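## Task

Remove both orange insoles from the hanger and set them flat on the table next to each other, near but not overlapping; the third insole must stay clipped and the hanger must remain on its rail.

## Robot and tools

Robot: two 6-joint arms, left_arm and right_arm, each ending in a parallel two-finger gripper. The fingers point along the gripper's +z axis and slide apart along its y axis. The reported end_effector_position is the pinch point between the pads, roughly 1 cm short of the fingertips. A camera stand sits behind the arms. Things that must not happen: an insole, or anything else, falling off the table or being left off it; letting go of something while it is still moving; hard collisions with fixed or heavy objects; the two arms or grippers striking or squeezing each other (one gripper closing on the other's fingers counts); fast or deep pushes into contact.

Frame: the scene frame has its origin at table-top height, halfway between the nominal arm bases. +x points out over the table, +y toward left_arm, +z up. Side names do not match image left/right. Actual bases: left_arm at (-0.051, +0.298, +0.043) m, right_arm at (-0.033, -0.316, +0.045) m. Reported poses can be a few cm off, more at long reach.

Row layout (shared by execute_actions and move): one flat list of 14 numbers covering both arms, always all 14 even if one arm is idle: left_arm dx, dy, dz, rx, ry, rz, opening, then right_arm dx, dy, dz, rx, ry, rz, opening. The first six per arm are an offset, not a pose, measured along scene-frame axes from that arm's Hand target as it stood when the action or move began; rotation is about the Hand target's position, with rx, ry, rz forming one rotation vector. Scale: 1.0 equals 0.6 m or 180 degrees; values lie in [-1, 1]. Repeating an offset moves the arm again. All zeros re-requests the current Hand target. Opening is absolute: +1 fully open (0.094 m), -1 closed. A 0 opening is a real command, so resend the present opening to keep a gripper unchanged.

execute_actions: actions is a list of actions; each action is a table of at most 15 rows, each row one 1/30 s control step. Every row counts from the action's start pose, not from the previous row. A short table repeats its final row for the remaining steps. cameras picks images by name; ["all"] for every camera, [] for none; default shows all only when actions is empty. An empty actions list returns a full status with images.

move: target is one 14-number row or a list of up to 15 rows; every row is an offset from the same starting Hand targets. The gripper follows a straight line, turning the short way. speed in m/s, 0.002 to 2.9 (default 0.25), one value or one per target; rotation rate is capped at twice that in rad/s. blend in metres rounds corners at intermediate targets; 0 means stop at each. opening_speed (0.2 or more, per second on the -1 to +1 scale) ramps the fingers gradually; use it for gentle closing on soft insoles. grip_force in newtons per pad, 10 to 50, one value or one per arm; it persists, and low values close slowly. blocking=false returns after about 0.5 s while motion continues. Moves neither avoid obstacles nor the other arm, and all paths are capped at 10 s. Avoid paths passing close to an arm's own base; go around it. Faster moves lag and overshoot more and hit harder.

wait: seconds 0 to 10; holds last commands, lets a running move continue. stop: brakes a running move. zoom_image: camera (cam_head_left, cam_head_right, cam_high, cam_low, cam_left_wrist, cam_right_wrist) and region [x0, y0, x1, y1] in pixels, at most 504 by 504, from that camera's newest image. read_manual: licence texts only. finished_scene: scene = current scene number; ends the scene irreversibly, so the result must hold without the robot. After ending the first scene, make no further call in that reply.

Control notes: each step clips commanded orientation to within 40 degrees of the measured one. Grippers often stop a few cm short of the Hand target from friction or load; that is not proof of contact. If still short after a new command, send the gap as an offset. A blocked arm keeps pressing until you command its target back past the gripper.

Results: end_effector_position (m) and end_effector_quat_wxyz in scene frame; Hand target is the last commanded pose after clipping; Tool commands lists current opening commands; grip_measured is finger opening on the command scale (reads slightly wide when empty; squeeze builds about 1 N per 0.001 below first touch, then jumps to the force limit). Joint torques include gravity; Joint velocities may read within noise. move adds a move: line: done (within 10 mm and 2 degrees), off_target, moving, held (a check or the clearance check withheld steps) or fault, plus limits such as paced (pose clipped) or held. Neither done nor off_target tells you about contact. Motor heat rises when holding loads, staying stretched or pushing; MOTOR HOT appears near 75 °C, and at 90 °C that arm folds and idles, so avoid long strained holds.

Cameras: head pair, cam_high, cam_low and two fisheye wrist cameras, each 672x504; calibration is given and may be slightly off.

Each tool is called as name([rows], argument=value, ...), one row to a line, values as JSON.

## Session

execute_actions(actions=[])

zoom_image(camera="cam_head_left", region=[150, 0, 450, 300])

zoom_image(camera="cam_head_right", region=[130, 0, 430, 300])

zoom_image(camera="cam_high", region=[190, 60, 430, 300])

zoom_image(camera="cam_low", region=[340, 0, 580, 280])

Scene clock: 0.00 s.
left_arm: end_effector_position=(+0.3607, +0.3104, +0.1491) grip_measured=+1.000 end_effector_quat_wxyz=(+0.605, -0.024, +0.794, +0.056) | right_arm: end_effector_position=(+0.3648, -0.3406, +0.1549) grip_measured=+1.000 end_effector_quat_wxyz=(+0.600, +0.040, +0.798, -0.042)
Joint positions: left_arm=[-0.034 1.615 0.389 0.958 -0.158 0.018 0.094] | right_arm=[-0.048 1.528 0.349 0.898 0.096 0.007 0.094]
Joint velocities: within noise
Joint torques (N m): no reading
Motor temperatures (°C): left_arm=[25 33 31 29 23 26 25] | right_arm=[25 24 32 35 23 26 25]
Heat: left arm: 33 °C; right arm: 35 °C.
Hand target: left_arm +0.3598, +0.3105, +0.1456; +0.599, -0.024, +0.799, +0.056 | right_arm +0.3653, -0.3407, +0.1560; +0.600, +0.040, +0.798, -0.043
Tool commands: left_gripper/opening=+1.0 right_gripper/opening=+1.0
camera_calibration:
cam_left_wrist: T_world_to_cam=[[0.0910887, -0.972411, -0.214755, 0.306173], [-0.675513, 0.0981162, -0.730791, 0.349774], [0.7317, 0.211636, -0.647939, -0.136504], [0, 0, 0, 1]] pos_world=[0.308267, 0.292296, 0.232918]
cam_right_wrist: T_world_to_cam=[[-0.10946, -0.983027, -0.147226, -0.265541], [-0.635372, 0.183102, -0.750184, 0.44016], [0.764409, 0.0114285, -0.644631, -0.0786722], [0, 0, 0, 1]] pos_world=[0.310737, -0.340729, 0.240392]

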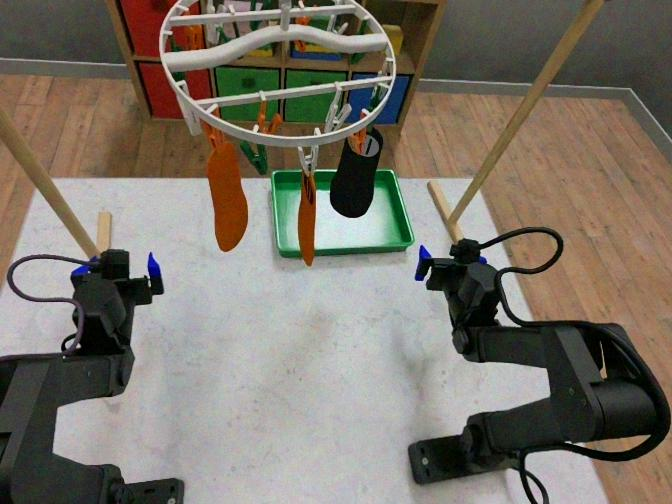

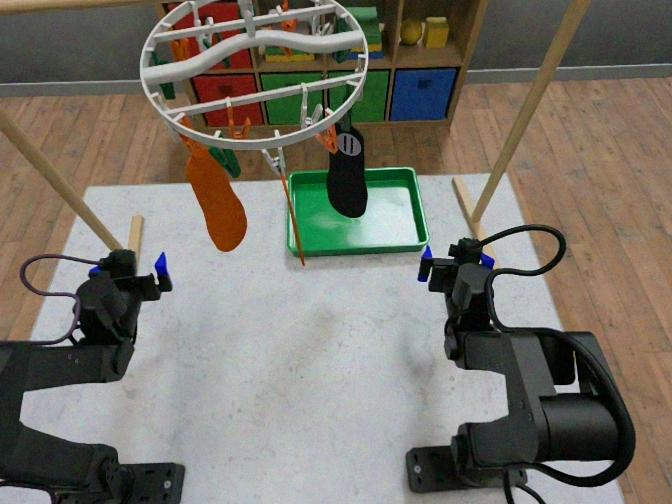

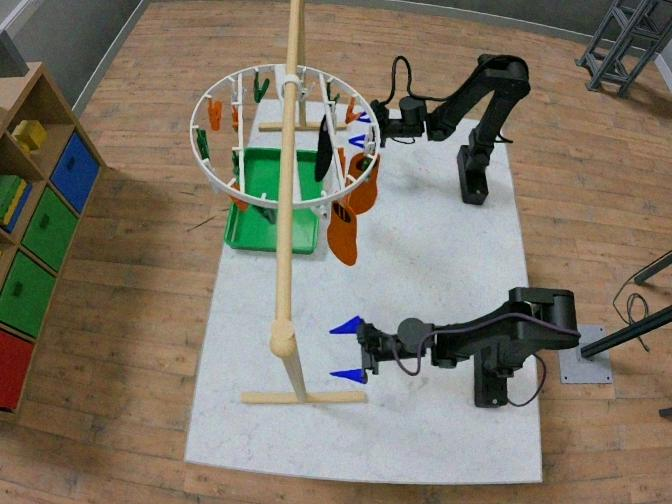

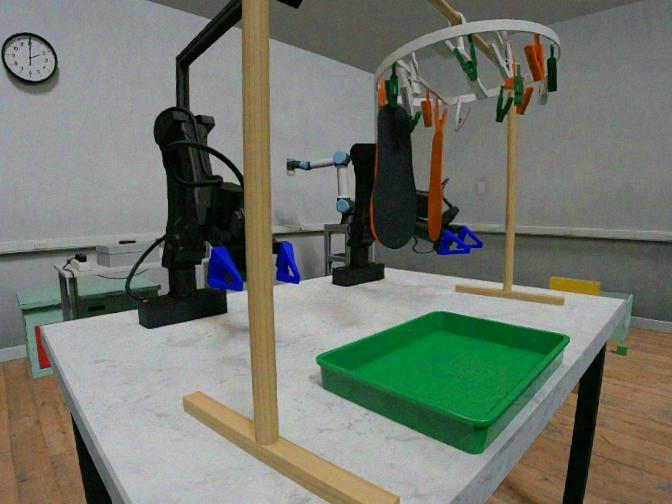

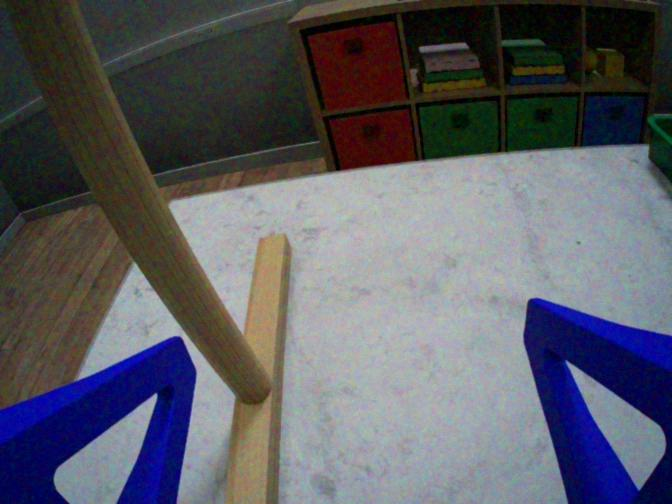

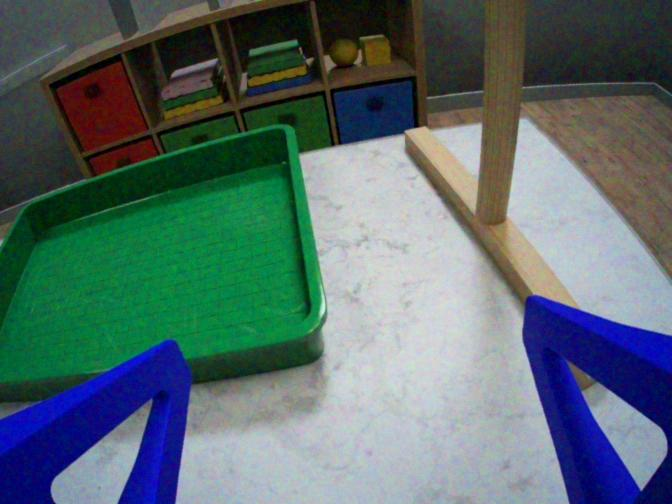

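Scaled by 1.680 from the camera's 672x504 image, which has a finer 960x720 frame.

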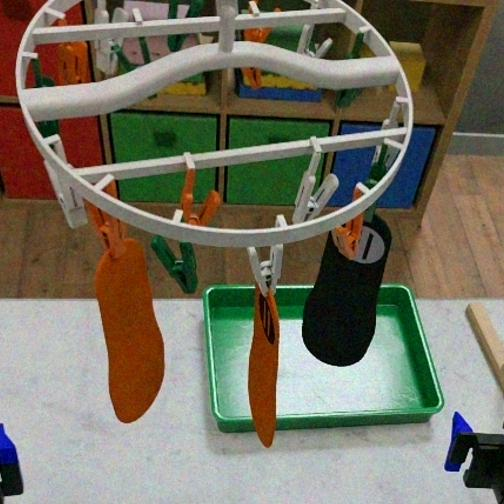

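Scaled by 1.680 from the camera's 672x504 image, which has a finer 960x720 frame.

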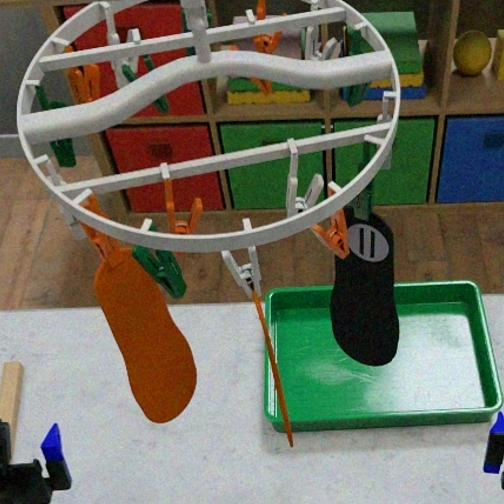

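Scaled by 2.100 from the camera's 672x504 image, which has a finer 960x720 frame.

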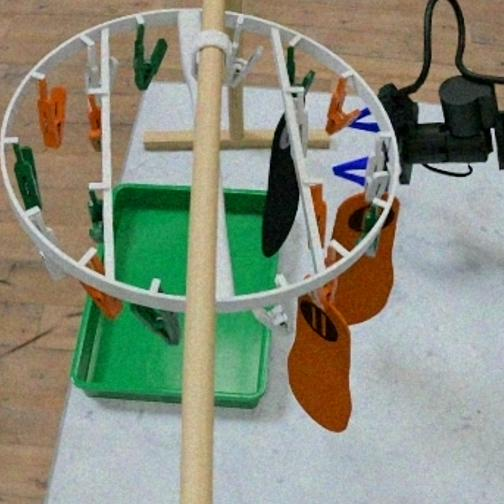

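Scaled by 1.800 from the camera's 672x504 image, which has a finer 960x720 frame.

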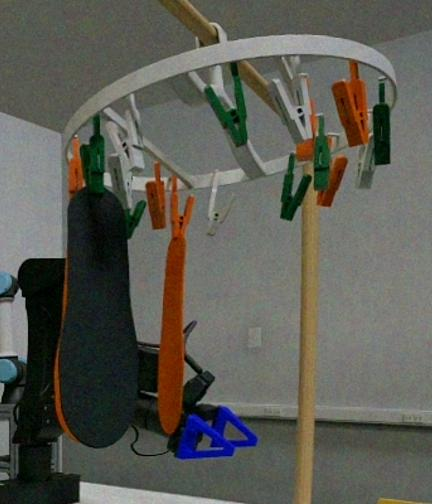

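move(target=[-0.1563,-0.1458,0.1907,-0.0384,-0.0543,-0.268,1,-0.2672,0.4678,0.1733,0.0111,-0.0611,0.1204,1], speed=0.3, cameras=["cam_left_wrist","cam_right_wrist"])

Scene clock: 57.20 s.
left_arm: end_effector_position=(+0.2654, +0.2217, +0.2508) grip_measured=+1.000 end_effector_quat_wxyz=(+0.626, +0.258, +0.693, -0.247) | right_arm: end_effector_position=(+0.2046, -0.0636, +0.2589) grip_measured=+1.000 end_effector_quat_wxyz=(+0.671, -0.096, +0.729, +0.092)
Joint positions: left_arm=[0.237 1.069 0.36 0.547 0.955 0.115 0.094] | right_arm=[1.236 1.213 0.444 0.619 0.992 0.13 0.094]
Joint torques (N m): left_arm=[0.62 -4.29 6.84 1.57 0.17 0.07] | right_arm=[0.36 -2.85 8.68 1.56 0.15 0.03]
Motor temperatures (°C): left_arm=[24 34 33 36 23 26 25] | right_arm=[25 26 34 41 23 26 25]
Heat: left arm: 36 °C; right arm: 41 °C.
Hand target: left_arm +0.2660, +0.2230, +0.2600; +0.631, +0.264, +0.688, -0.242 | right_arm +0.2050, -0.0600, +0.2600; +0.670, -0.097, +0.731, +0.089
Off the commanded pose: left_arm 0.009 m, 1 deg | right_arm 0.004 m, 0 deg.
move: done
camera_calibration:
cam_left_wrist: T_world_to_cam=[[-0.649558, -0.747529, -0.138832, 0.378149], [-0.317599, 0.432678, -0.843754, 0.227637], [0.6908, -0.503974, -0.518464, 0.155003], [0, 0, 0, 1]] pos_world=[0.210851, 0.262302, 0.324933]
cam_right_wrist: T_world_to_cam=[[0.294896, -0.940654, -0.167948, -0.0701791], [-0.508543, -0.00569907, -0.861018, 0.35638], [0.808962, 0.33932, -0.480044, 0.0767328], [0, 0, 0, 1]] pos_world=[0.139856, -0.0900202, 0.331898]
Images, in order (width x height): cam_left_wrist 672x504, cam_right_wrist 672x504.

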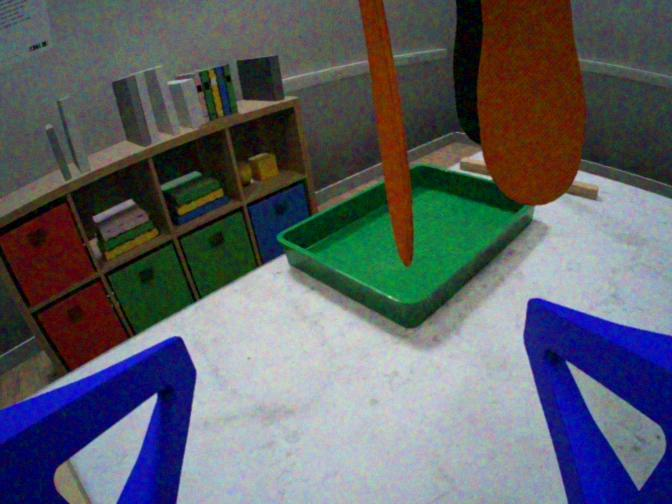

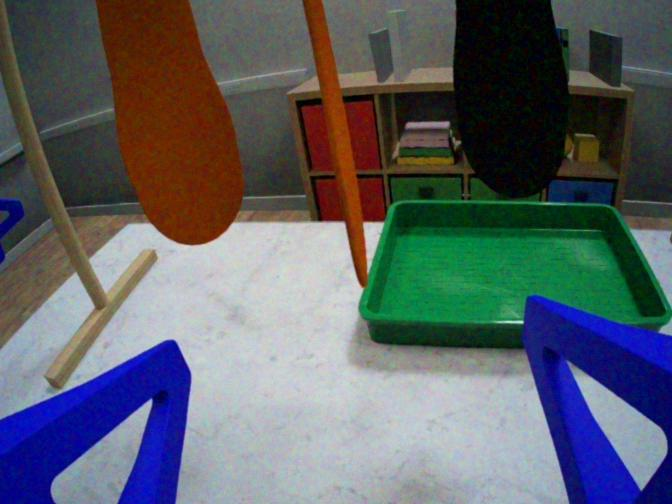

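move([
  [-0.0138,-0.0262,0,0,0,-0.0167,1,0.0108,-0.001,0,0,0,0.0167,1],
  [0.1217,-0.1617,0,0,0,-0.0167,1,0.1775,0.0505,0,0,0,0.0167,1],
  [0.1217,-0.1617,0,0,0,-0.0167,-0.99,0.1775,0.0505,0,0,0,0.0167,-0.99],
], speed=0.2, opening_speed=0.8, blend=[0.01,0,0], cameras=["cam_left_wrist","cam_right_wrist"])

Scene clock: 83.50 s.
left_arm: end_effector_position=(+0.3341, +0.1284, +0.2593) grip_measured=-0.976 end_effector_quat_wxyz=(+0.627, +0.285, +0.678, -0.256) | right_arm: end_effector_position=(+0.3065, -0.0334, +0.2594) grip_measured=-0.963 end_effector_quat_wxyz=(+0.667, -0.115, +0.729, +0.107)
Joint positions: left_arm=[-0.16 1.427 0.592 0.733 0.615 0.07 0.001] | right_arm=[0.901 1.518 0.666 0.744 0.61 0.065 0.002]
Joint torques (N m): left_arm=[-0.32 -5.22 6.49 1.94 -0.01 -0.09] | right_arm=[-0.5 -5.53 8.75 1.9 0 -0.06]
Heat: left arm: 37 °C; right arm: 40 °C.
Hand target: left_arm +0.3391, +0.1260, +0.2598; +0.624, +0.282, +0.681, -0.259 | right_arm +0.3116, -0.0298, +0.2601; +0.667, -0.116, +0.728, +0.106
Off the commanded pose: left_arm 0.006 m, 1 deg | right_arm 0.006 m, 0 deg.
move: done
camera_calibration:
cam_left_wrist: T_world_to_cam=[[-0.686137, -0.707944, -0.167424, 0.368787], [-0.269285, 0.460963, -0.845576, 0.277695], [0.675797, -0.535096, -0.506922, 0.0708659], [0, 0, 0, 1]] pos_world=[0.279926, 0.170994, 0.33248]
cam_right_wrist: T_world_to_cam=[[0.339731, -0.925708, -0.166272, -0.0854058], [-0.512468, -0.0339571, -0.858034, 0.408315], [0.788644, 0.37671, -0.485933, -0.00667615], [0, 0, 0, 1]] pos_world=[0.243528, -0.0626807, 0.332903]
Images, in order (width x height): cam_left_wrist 672x504, cam_right_wrist 672x504.

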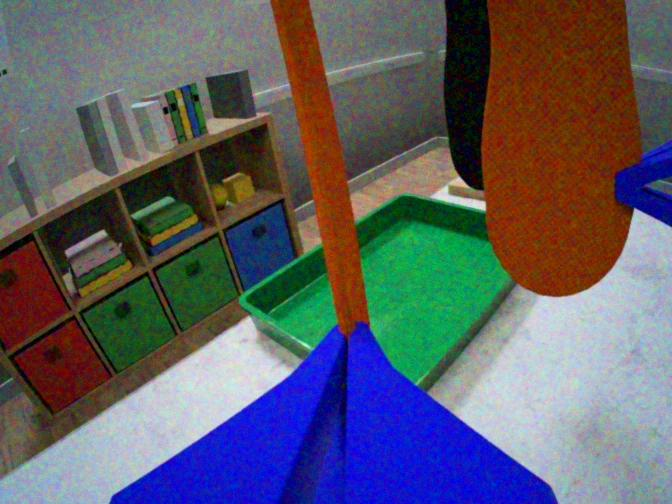

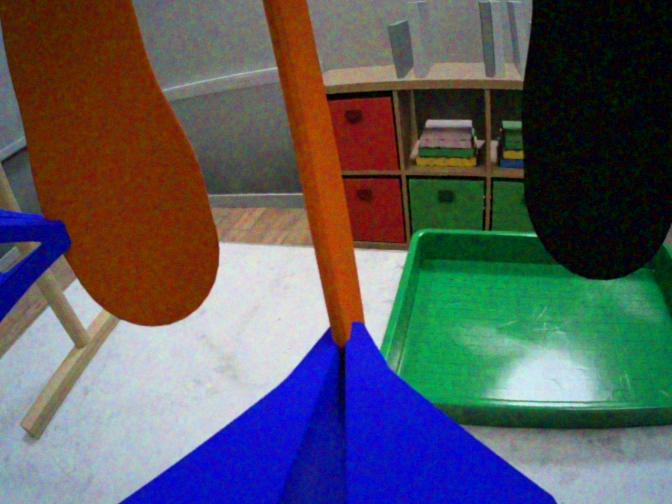

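move([
  [0,0,0,0,0,0,-0.6,0,0,0,0,0,0,-0.6],
  [0.0141,-0.0141,0,0,0,0,-0.6,0.019,0.0062,0,0,0,0,-0.6],
  [0.0141,-0.0141,0,0,0,0,-0.99,0.019,0.0062,0,0,0,0,-0.99],
], speed=0.15, opening_speed=0.8)

move(target=[0,0,0,0,0,0,-0.99,0,0,-0.225,0,0,0,-0.99], speed=0.1, cameras=["cam_head_left","cam_high","cam_right_wrist","cam_left_wrist"])

Scene clock: 95.63 s.
left_arm: end_effector_position=(+0.3426, +0.1203, +0.2599) grip_measured=-0.959 end_effector_quat_wxyz=(+0.627, +0.286, +0.678, -0.255) | right_arm: end_effector_position=(+0.3174, -0.0293, +0.2598) grip_measured=-0.955 end_effector_quat_wxyz=(+0.667, -0.115, +0.728, +0.108)
Joint positions: left_arm=[-0.184 1.467 0.627 0.741 0.59 0.068 0.002] | right_arm=[0.879 1.556 0.703 0.747 0.587 0.062 0.002]
Joint torques (N m): left_arm=[-0.38 -5.57 6.5 1.94 -0.01 -0.11] | right_arm=[-0.58 -5.87 8.75 1.91 -0.01 -0.08]
Heat: left arm: 38 °C; right arm: 40 °C.
Hand target: left_arm +0.3476, +0.1176, +0.2601; +0.624, +0.282, +0.681, -0.258 | right_arm +0.3229, -0.0260, +0.2599; +0.667, -0.116, +0.728, +0.106
Off the commanded pose: left_arm 0.006 m, 1 deg | right_arm 0.007 m, 0 deg.
move: done

Scene clock: 97.80 s.
left_arm: end_effector_position=(+0.3428, +0.1203, +0.2612) grip_measured=-0.961 end_effector_quat_wxyz=(+0.629, +0.286, +0.676, -0.255) | right_arm: end_effector_position=(+0.3219, -0.0253, +0.1353) grip_measured=-0.957 end_effector_quat_wxyz=(+0.673, -0.109, +0.723, +0.113)
Joint positions: left_arm=[-0.184 1.467 0.628 0.745 0.59 0.068 0.002] | right_arm=[0.877 2.086 0.589 1.413 0.587 0.062 0.002]
Joint torques (N m): left_arm=[-0.4 -5.6 6.41 1.89 -0.02 -0.11] | right_arm=[-0.32 -7.76 4.1 1.95 -0.01 -0.07]
Heat: left arm: 38 °C; right arm: 40 °C.
Hand target: left_arm +0.3475, +0.1176, +0.2600; +0.624, +0.282, +0.681, -0.259 | right_arm +0.3229, -0.0260, +0.1250; +0.667, -0.116, +0.728, +0.106
Off the commanded pose: left_arm 0.006 m, 1 deg | right_arm 0.010 m, 1 deg.
move: done
camera_calibration:
cam_left_wrist: T_world_to_cam=[[-0.684707, -0.70835, -0.171513, 0.369953], [-0.263804, 0.46025, -0.84769, 0.284159], [0.6794, -0.535173, -0.502002, 0.0590883], [0, 0, 0, 1]] pos_world=[0.288127, 0.162894, 0.333993]
cam_right_wrist: T_world_to_cam=[[0.34104, -0.922976, -0.178348, -0.102429], [-0.501015, -0.0179317, -0.865253, 0.307769], [0.795409, 0.384441, -0.46854, -0.0865127], [0, 0, 0, 1]] pos_world=[0.257942, -0.0557615, 0.207495]
Images, in order (width x height): cam_head_left 672x504, cam_high 672x504, cam_left_wrist 672x504, cam_right_wrist 672x504.

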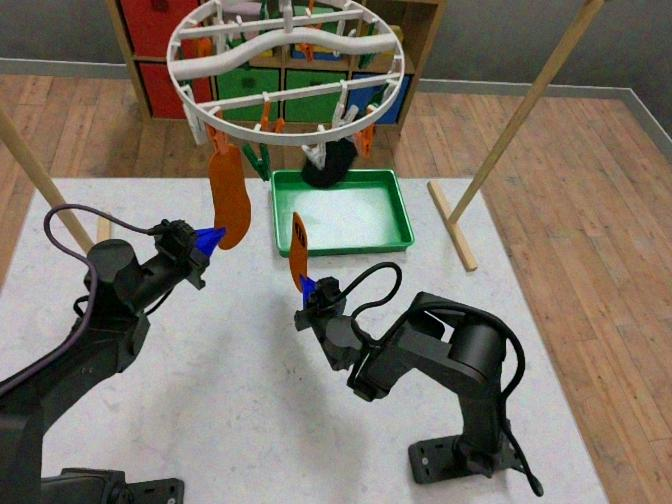

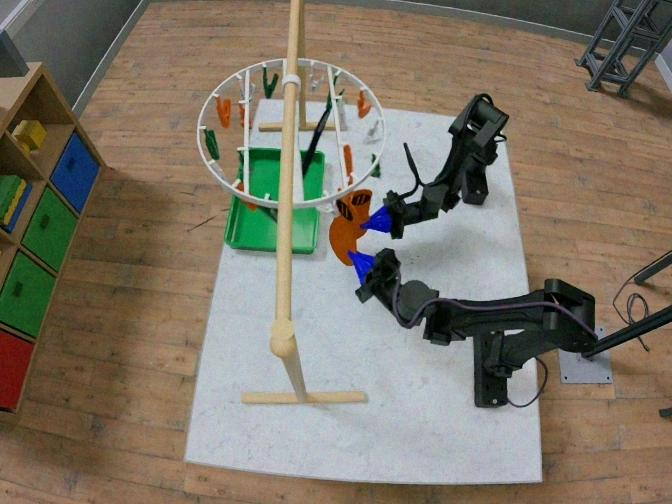

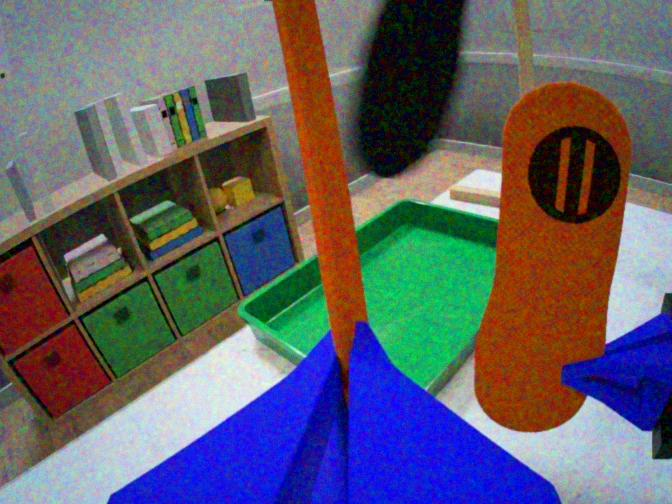

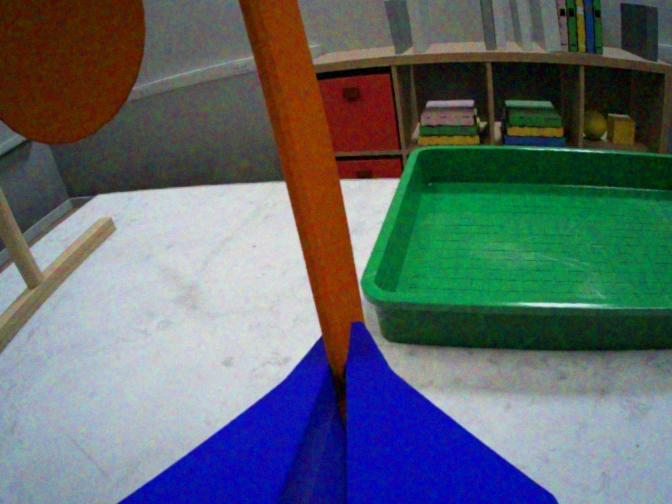

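move(target=[0,0,-0.2333,0,0,0,-0.99,-0.138,-0.1233,0.0417,0,0,0,-0.99], speed=0.12, cameras=["cam_head_left","cam_high"])

Scene clock: 109.63 s.
left_arm: end_effector_position=(+0.3494, +0.1191, +0.1321) grip_measured=-0.961 end_effector_quat_wxyz=(+0.637, +0.287, +0.669, -0.253) | right_arm: end_effector_position=(+0.2422, -0.0995, +0.1442) grip_measured=-0.957 end_effector_quat_wxyz=(+0.663, -0.121, +0.731, +0.100)
Joint positions: left_arm=[-0.184 2.073 0.503 1.498 0.589 0.068 0.002] | right_arm=[0.964 1.812 0.157 1.528 0.673 0.066 0.002]
Joint torques (N m): left_arm=[-0.38 -7.95 1.51 1.96 -0.04 -0.1] | right_arm=[0.58 -8.68 2.37 1.84 0.13 0.03]
Heat: left arm: 39 °C; right arm: 41 °C.
Hand target: left_arm +0.3475, +0.1176, +0.1199; +0.624, +0.282, +0.681, -0.259 | right_arm +0.2402, -0.0999, +0.1500; +0.667, -0.116, +0.728, +0.106
Off the commanded pose: left_arm 0.012 m, 2 deg | right_arm 0.006 m, 1 deg.
move: off_target (left_arm)
Images, in order (width x height): cam_head_left 672x504, cam_high 672x504.

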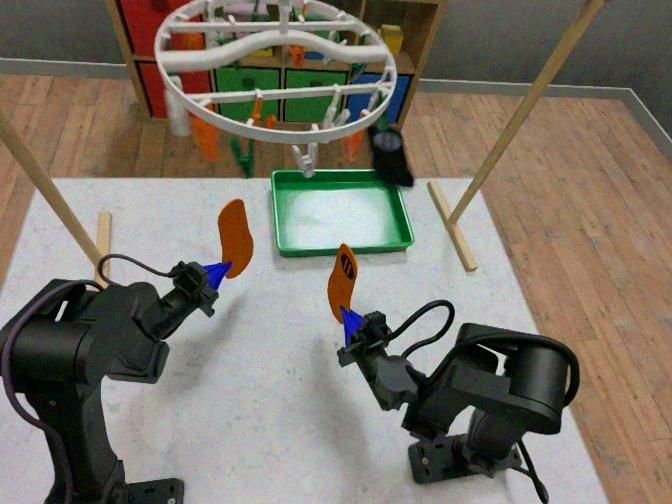

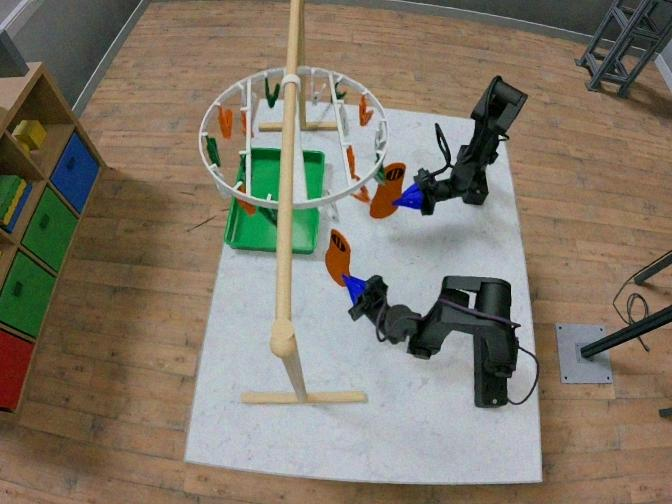

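move([
  [-0.2125,0.2707,0.1668,0,0,0,-0.99,-0.0337,0.0165,0.0167,-0.4872,0.031,0.0282,-0.99],
  [-0.2125,0.2707,0.1668,0,0,0,-0.99,0.1663,0.1498,-0.0833,-0.4872,0.031,0.0282,-0.99],
  [-0.2125,0.2707,0.1668,0,0,0,-0.99,0.1663,0.1498,-0.2167,-0.4872,0.031,0.0282,-0.99],
], speed=[0.3,0.2,0.08], blend=[0.02,0.01,0], cameras=["cam_low","cam_head_right","cam_right_wrist"])

zoom_image(camera="cam_low", region=[280, 200, 460, 350])

Scene clock: 141.17 s.
left_arm: end_effector_position=(+0.2193, +0.2779, +0.2126) grip_measured=-0.961 end_effector_quat_wxyz=(+0.621, +0.277, +0.684, -0.264) | right_arm: end_effector_position=(+0.3401, -0.0048, +0.0343) grip_measured=-0.957 end_effector_quat_wxyz=(+0.376, -0.565, +0.622, -0.391)
Joint positions: left_arm=[0.645 1.119 0.319 0.252 1.398 0.522 0.002] | right_arm=[0.966 2.276 1.061 0.468 0.92 -0.907 0.002]
Joint torques (N m): left_arm=[0.54 -4.05 6.12 1.22 0.33 0.07] | right_arm=[-0.49 -10.36 4.93 1.51 0.32 -0.03]
Heat: left arm: 39 °C; right arm: 41 °C.
Hand target: left_arm +0.2200, +0.2799, +0.2200; +0.624, +0.283, +0.681, -0.259 | right_arm +0.3400, -0.0102, +0.0200; +0.364, -0.570, +0.622, -0.396
Off the commanded pose: left_arm 0.008 m, 1 deg | right_arm 0.015 m, 2 deg.
move: off_target (right_arm)
camera_calibration:
cam_right_wrist: T_world_to_cam=[[0.435029, -0.218116, 0.873599, -0.172419], [-0.504676, -0.86256, 0.0359552, 0.196094], [0.745689, -0.456526, -0.485317, -0.14285], [0, 0, 0, 1]] pos_world=[0.280493, 0.0663206, 0.0742465]
Images, in order (width x height): cam_head_right 672x504, cam_low 672x504, cam_right_wrist 672x504.

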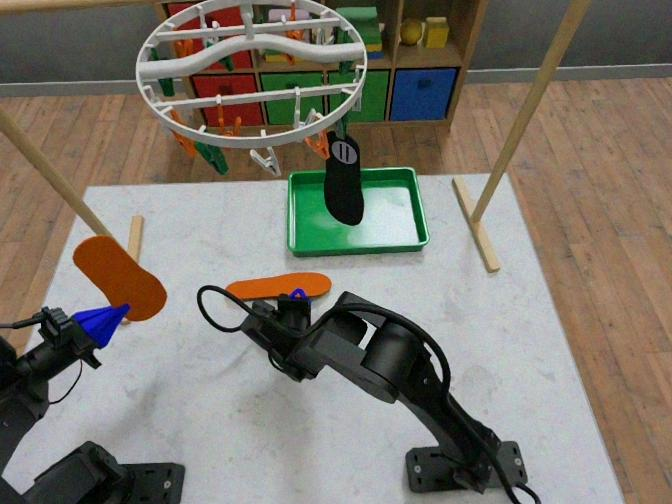

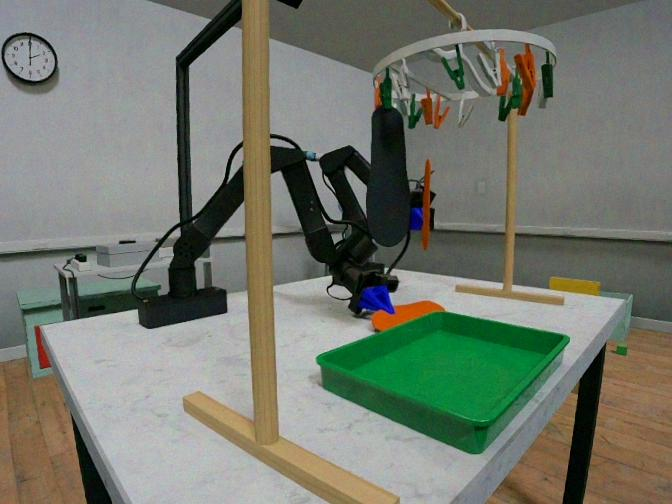

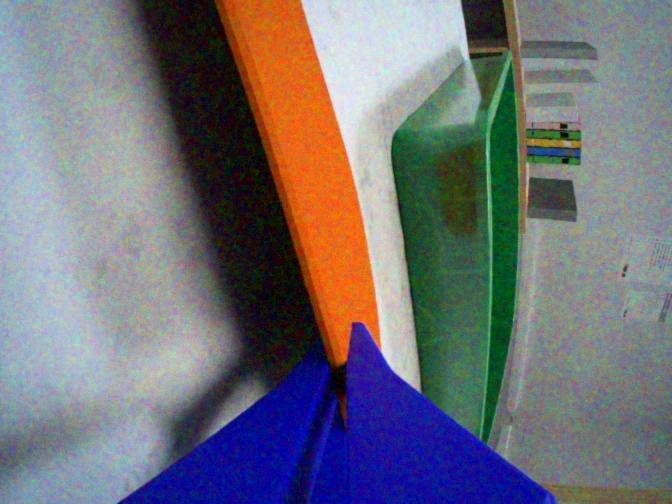

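Scaled by 2.800 from the camera's 672x504 image, which has a finer 960x720 frame.

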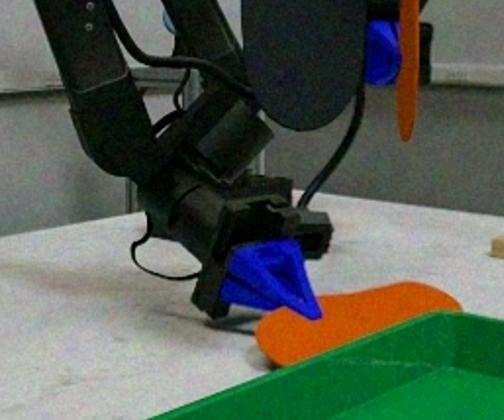

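move([
  [0,0,0,0,0,0,-0.99,0,0,-0.017,0,0,0,-0.99],
  [0,0,0,0,0,0,-0.99,0,0,-0.017,0,0,0,-0.75],
  [0,0,0,0,0,0,-0.99,-0.135,0.012,0.055,0,0,0,-0.75],
  [0,0,0,0,0,0,-0.99,-0.267,-0.4,0.3,0,0,0,-0.75],
], speed=[0.05,0.05,0.12,0.3], blend=[0,0,0.02,0], opening_speed=0.5, cameras=["cam_head_left","cam_head_right"])

Scene clock: 173.27 s.
left_arm: end_effector_position=(+0.2192, +0.2779, +0.2125) grip_measured=-0.961 end_effector_quat_wxyz=(+0.621, +0.276, +0.684, -0.264) | right_arm: end_effector_position=(+0.1803, -0.2522, +0.1923) grip_measured=-0.753 end_effector_quat_wxyz=(+0.356, -0.573, +0.620, -0.400)
Joint positions: left_arm=[0.645 1.119 0.319 0.251 1.398 0.523 0.002] | right_arm=[0.968 0.543 0.378 -0.633 0.932 -0.901 0.012]
Joint torques (N m): left_arm=[0.53 -4.11 6.11 1.21 0.33 0.07] | right_arm=[0.62 1.28 9.52 1.31 0.34 0.07]
Heat: left arm: 37 °C; right arm: 40 °C.
Hand target: left_arm +0.2200, +0.2799, +0.2200; +0.624, +0.282, +0.681, -0.259 | right_arm +0.1798, -0.2501, +0.2000; -0.364, +0.570, -0.622, +0.396
Off the commanded pose: left_arm 0.008 m, 1 deg | right_arm 0.008 m, 1 deg.
move: done; target 2's new opening was sent with right_arm's hand 0.016 m and 2 deg from that target
Images, in order (width x height): cam_head_left 672x504, cam_head_right 672x504.

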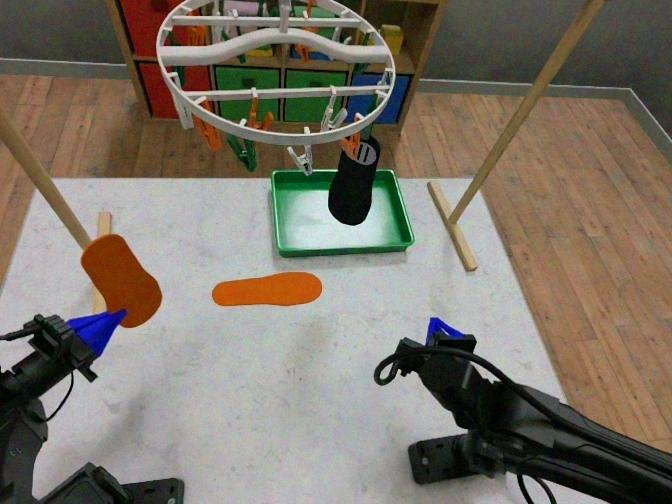

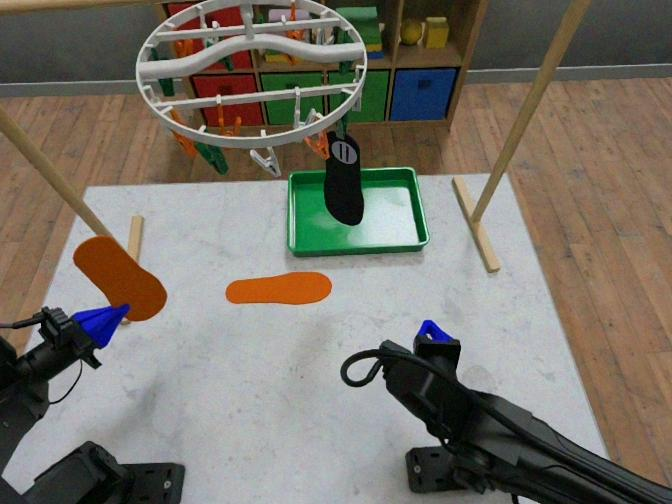

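move([
  [0.05,-0.3,-0.033,-0.42,0.2967,0.3043,-0.99,0,-0.13,0,0,0,0,-0.75],
  [0.0358,-0.515,-0.2,-0.42,0.2967,0.3043,-0.99,0,-0.13,0,0,0,0,-0.75],
], speed=0.25, blend=[0.02,0], cameras=["cam_head_left","cam_head_right","cam_left_wrist"])

Scene clock: 194.70 s.
left_arm: end_effector_position=(+0.2415, -0.0279, +0.1064) grip_measured=-0.961 end_effector_quat_wxyz=(+0.365, -0.534, +0.634, -0.425) | right_arm: end_effector_position=(+0.1815, -0.3278, +0.2037) grip_measured=-0.753 end_effector_quat_wxyz=(+0.363, -0.570, +0.621, -0.397)
Joint positions: left_arm=[-1.164 1.911 0.791 0.474 -0.904 -2.097 0.002] | right_arm=[0.006 0.149 0.344 -0.633 0.11 -1.522 0.012]
Joint torques (N m): left_arm=[-0.21 -8.44 4.81 1.54 -0.42 -0.06] | right_arm=[-0.65 1.17 6.31 1.85 -0.06 -0.01]
Heat: left arm: 38 °C; right arm: 40 °C.
Hand target: left_arm +0.2416, -0.0290, +0.1000; +0.363, -0.571, +0.622, -0.396 | right_arm +0.1798, -0.3281, +0.1999; -0.363, +0.570, -0.622, +0.396
Off the commanded pose: left_arm 0.006 m, 6 deg | right_arm 0.004 m, 0 deg.
joint sent to its limit (left arm) — joint 6 (wrist roll), lower limit. The joint targets are off in orientation, not in position.
move: off_target (left_arm)
camera_calibration:
cam_left_wrist: T_world_to_cam=[[0.362842, -0.2248, 0.904329, -0.184878], [-0.599132, -0.799568, 0.0416299, 0.145555], [0.713714, -0.556917, -0.424801, -0.0461444], [0, 0, 0, 1]] pos_world=[0.187222, 0.0491219, 0.141529]
Images, in order (width x height): cam_head_left 672x504, cam_head_right 672x504, cam_left_wrist 672x504.

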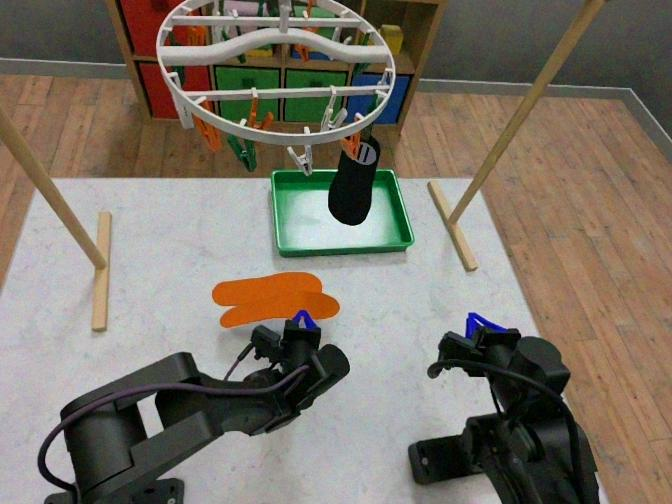

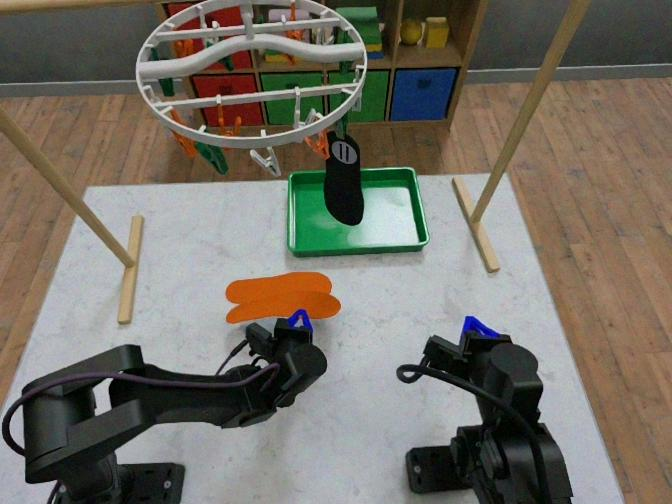

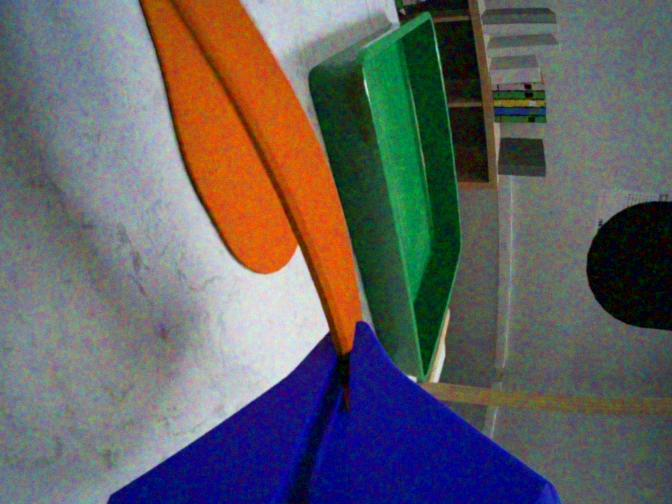

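move(target=[-0.006,0,-0.125,-0.0029,-0.0332,0,-0.99,0,0,0,0,0,0,-0.75], speed=0.1, cameras=["cam_head_left","cam_head_right","cam_left_wrist","cam_low"])

zoom_image(camera="cam_head_left", region=[190, 240, 370, 380])

Scene clock: 230.60 s.
left_arm: end_effector_position=(+0.2405, -0.0311, +0.0346) grip_measured=-0.961 end_effector_quat_wxyz=(+0.388, -0.539, +0.599, -0.447) | right_arm: end_effector_position=(+0.1815, -0.3278, +0.2037) grip_measured=-0.753 end_effector_quat_wxyz=(+0.363, -0.570, +0.621, -0.397)
Joint positions: left_arm=[-1.194 2.262 0.791 0.886 -1 -2.097 0.002] | right_arm=[0.006 0.149 0.344 -0.633 0.11 -1.522 0.012]
Joint torques (N m): left_arm=[-0.44 -9.95 2.55 1.56 -0.33 -0.06] | right_arm=[-0.68 1.16 6.31 1.86 -0.06 -0.02]
Heat: left arm: 39 °C; right arm: 43 °C.
Hand target: left_arm +0.2380, -0.0290, +0.0249; +0.392, -0.551, +0.600, -0.428 | right_arm +0.1798, -0.3281, +0.1999; -0.363, +0.570, -0.622, +0.396
Off the commanded pose: left_arm 0.010 m, 3 deg | right_arm 0.004 m, 0 deg.
joint sent to its limit (left arm) — joint 6 (wrist roll), lower limit. The joint targets still meet the commanded pose.
move: off_target (left_arm)
camera_calibration:
cam_left_wrist: T_world_to_cam=[[0.304126, -0.175171, 0.936388, -0.105756], [-0.561713, -0.826866, 0.0277539, 0.1361], [0.769406, -0.534422, -0.349868, -0.092963], [0, 0, 0, 1]] pos_world=[0.180139, 0.0443299, 0.0627269]
Images, in order (width x height): cam_head_left 672x504, cam_head_right 672x504, cam_low 672x504, cam_left_wrist 672x504.

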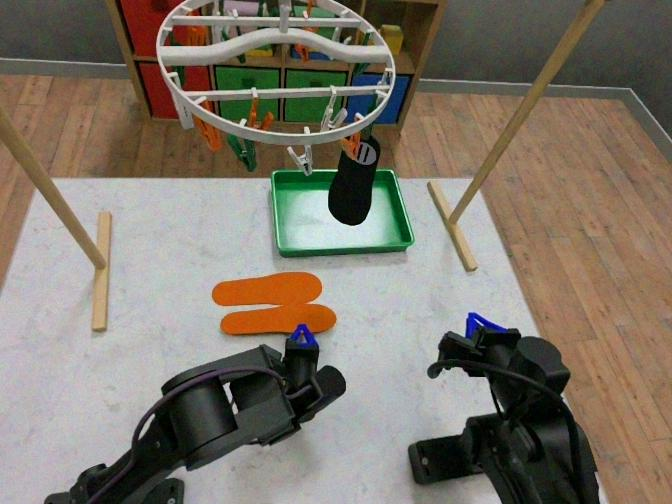

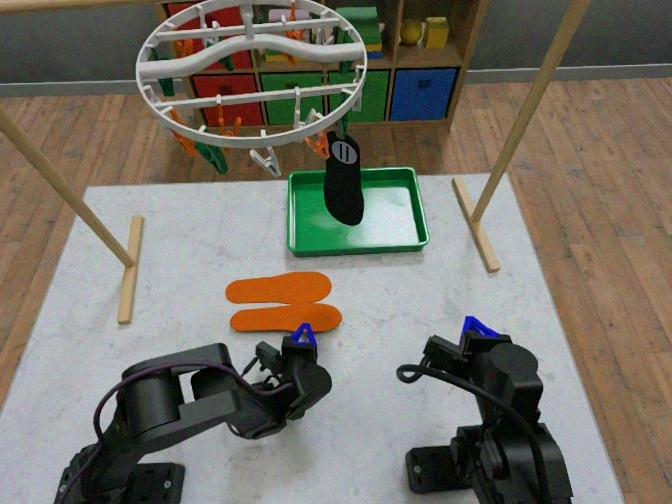

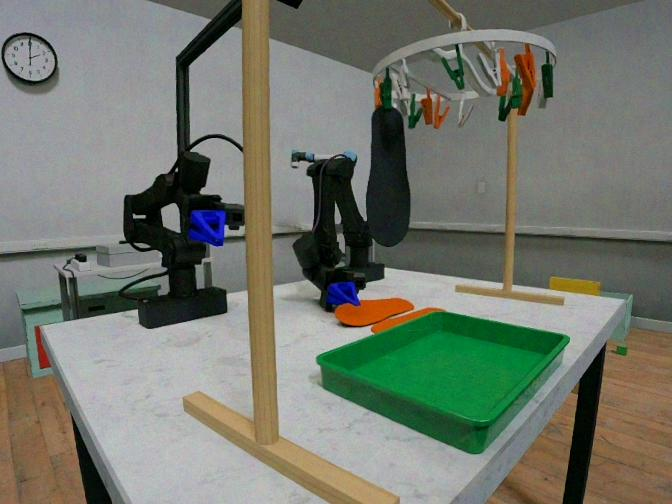

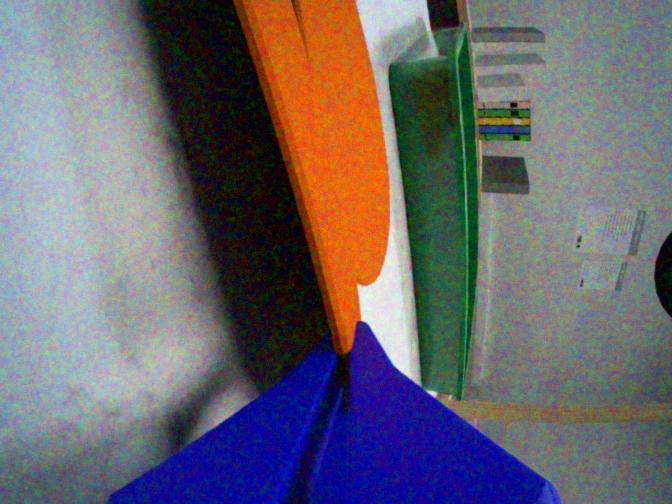

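Scaled by 2.800 from the camera's 672x504 image, which has a finer 960x720 frame.

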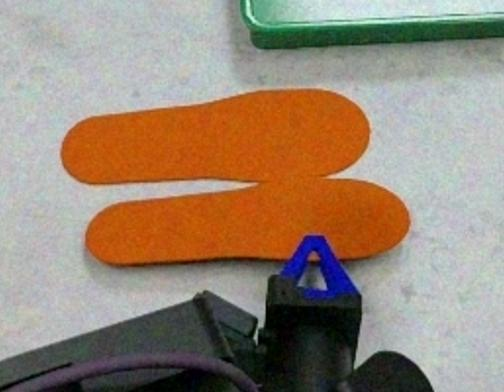

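move([
  [-0.02,0.042,0,0,0,0,-0.99,0,0,0,0,0,0,-0.75],
  [-0.02,0.042,-0.022,0,0,0,-0.99,0,0,0,0,0,0,-0.75],
  [-0.02,0.042,-0.022,0,0,0,-0.75,0,0,0,0,0,0,-0.75],
  [-0.16,0.067,0.035,0,0,0,-0.75,0,0,0,0,0,0,-0.75],
  [-0.15,0.18,0.28,0,0,0,-0.75,0,0,0,0,0,0,-0.75],
], speed=[0.06,0.05,0.05,0.12,0.25], blend=[0.005,0,0,0.02,0], opening_speed=0.5, cameras=["cam_head_left","cam_head_right","cam_low"])

zoom_image(camera="cam_head_left", region=[190, 240, 370, 380])

Scene clock: 251.63 s.
left_arm: end_effector_position=(+0.1467, +0.0793, +0.1863) grip_measured=-0.752 end_effector_quat_wxyz=(+0.405, -0.482, +0.613, -0.477) | right_arm: end_effector_position=(+0.1815, -0.3278, +0.2037) grip_measured=-0.753 end_effector_quat_wxyz=(+0.363, -0.570, +0.621, -0.397)
Joint positions: left_arm=[-1.434 1.172 0.344 0.228 -1.177 -2.097 0.012] | right_arm=[0.006 0.149 0.344 -0.633 0.11 -1.522 0.012]
Joint torques (N m): left_arm=[0.65 -4.75 6.09 1.29 -0.26 -0.05] | right_arm=[-0.64 1.16 6.34 1.84 -0.07 -0.02]
Heat: left arm: 39 °C; right arm: 43 °C.
Hand target: left_arm +0.1480, +0.0791, +0.1929; +0.392, -0.551, +0.600, -0.428 | right_arm +0.1798, -0.3281, +0.1999; -0.363, +0.570, -0.622, +0.396
Off the commanded pose: left_arm 0.007 m, 10 deg | right_arm 0.004 m, 0 deg.
joint sent to its limit (left arm) — joint 6 (wrist roll), lower limit. The joint targets are off in orientation, not in position.
move: off_target (left_arm); target 3's new opening was sent with left_arm's hand 0.021 m and 4 deg from that target
Images, in order (width x height): cam_head_left 672x504, cam_head_right 672x504, cam_low 672x504.

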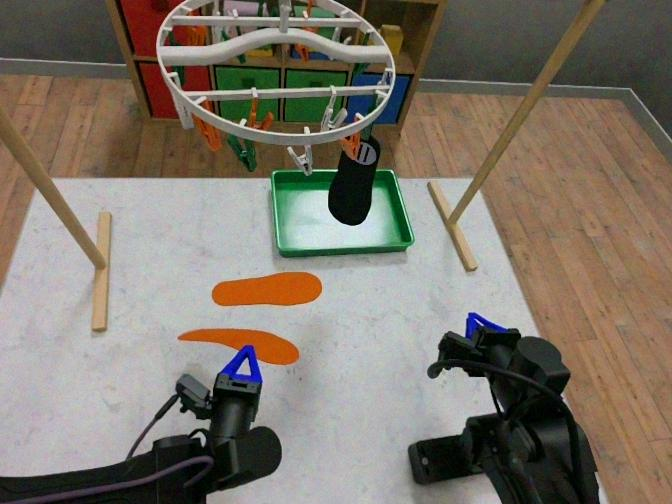

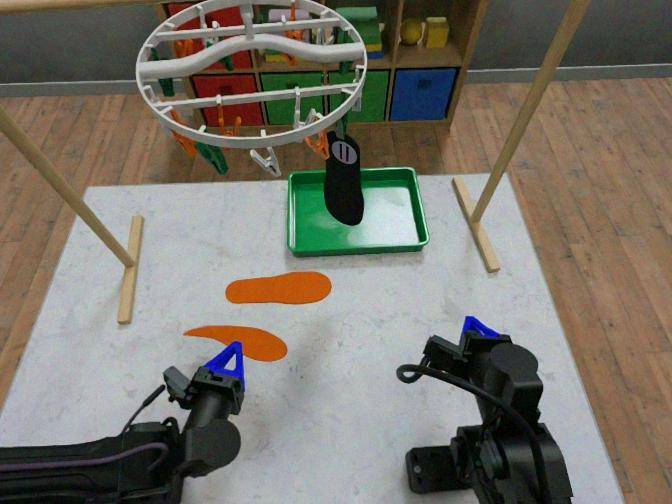

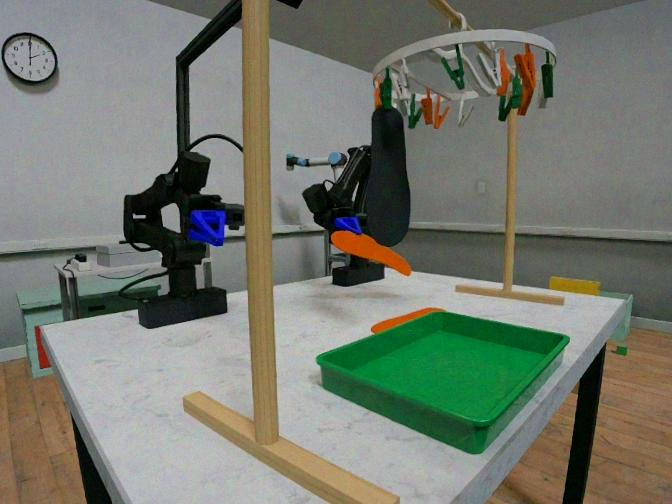

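Scaled by 2.800 from the camera's 672x504 image, which has a finer 960x720 frame.

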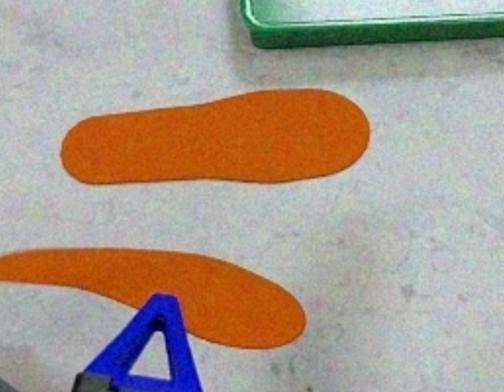

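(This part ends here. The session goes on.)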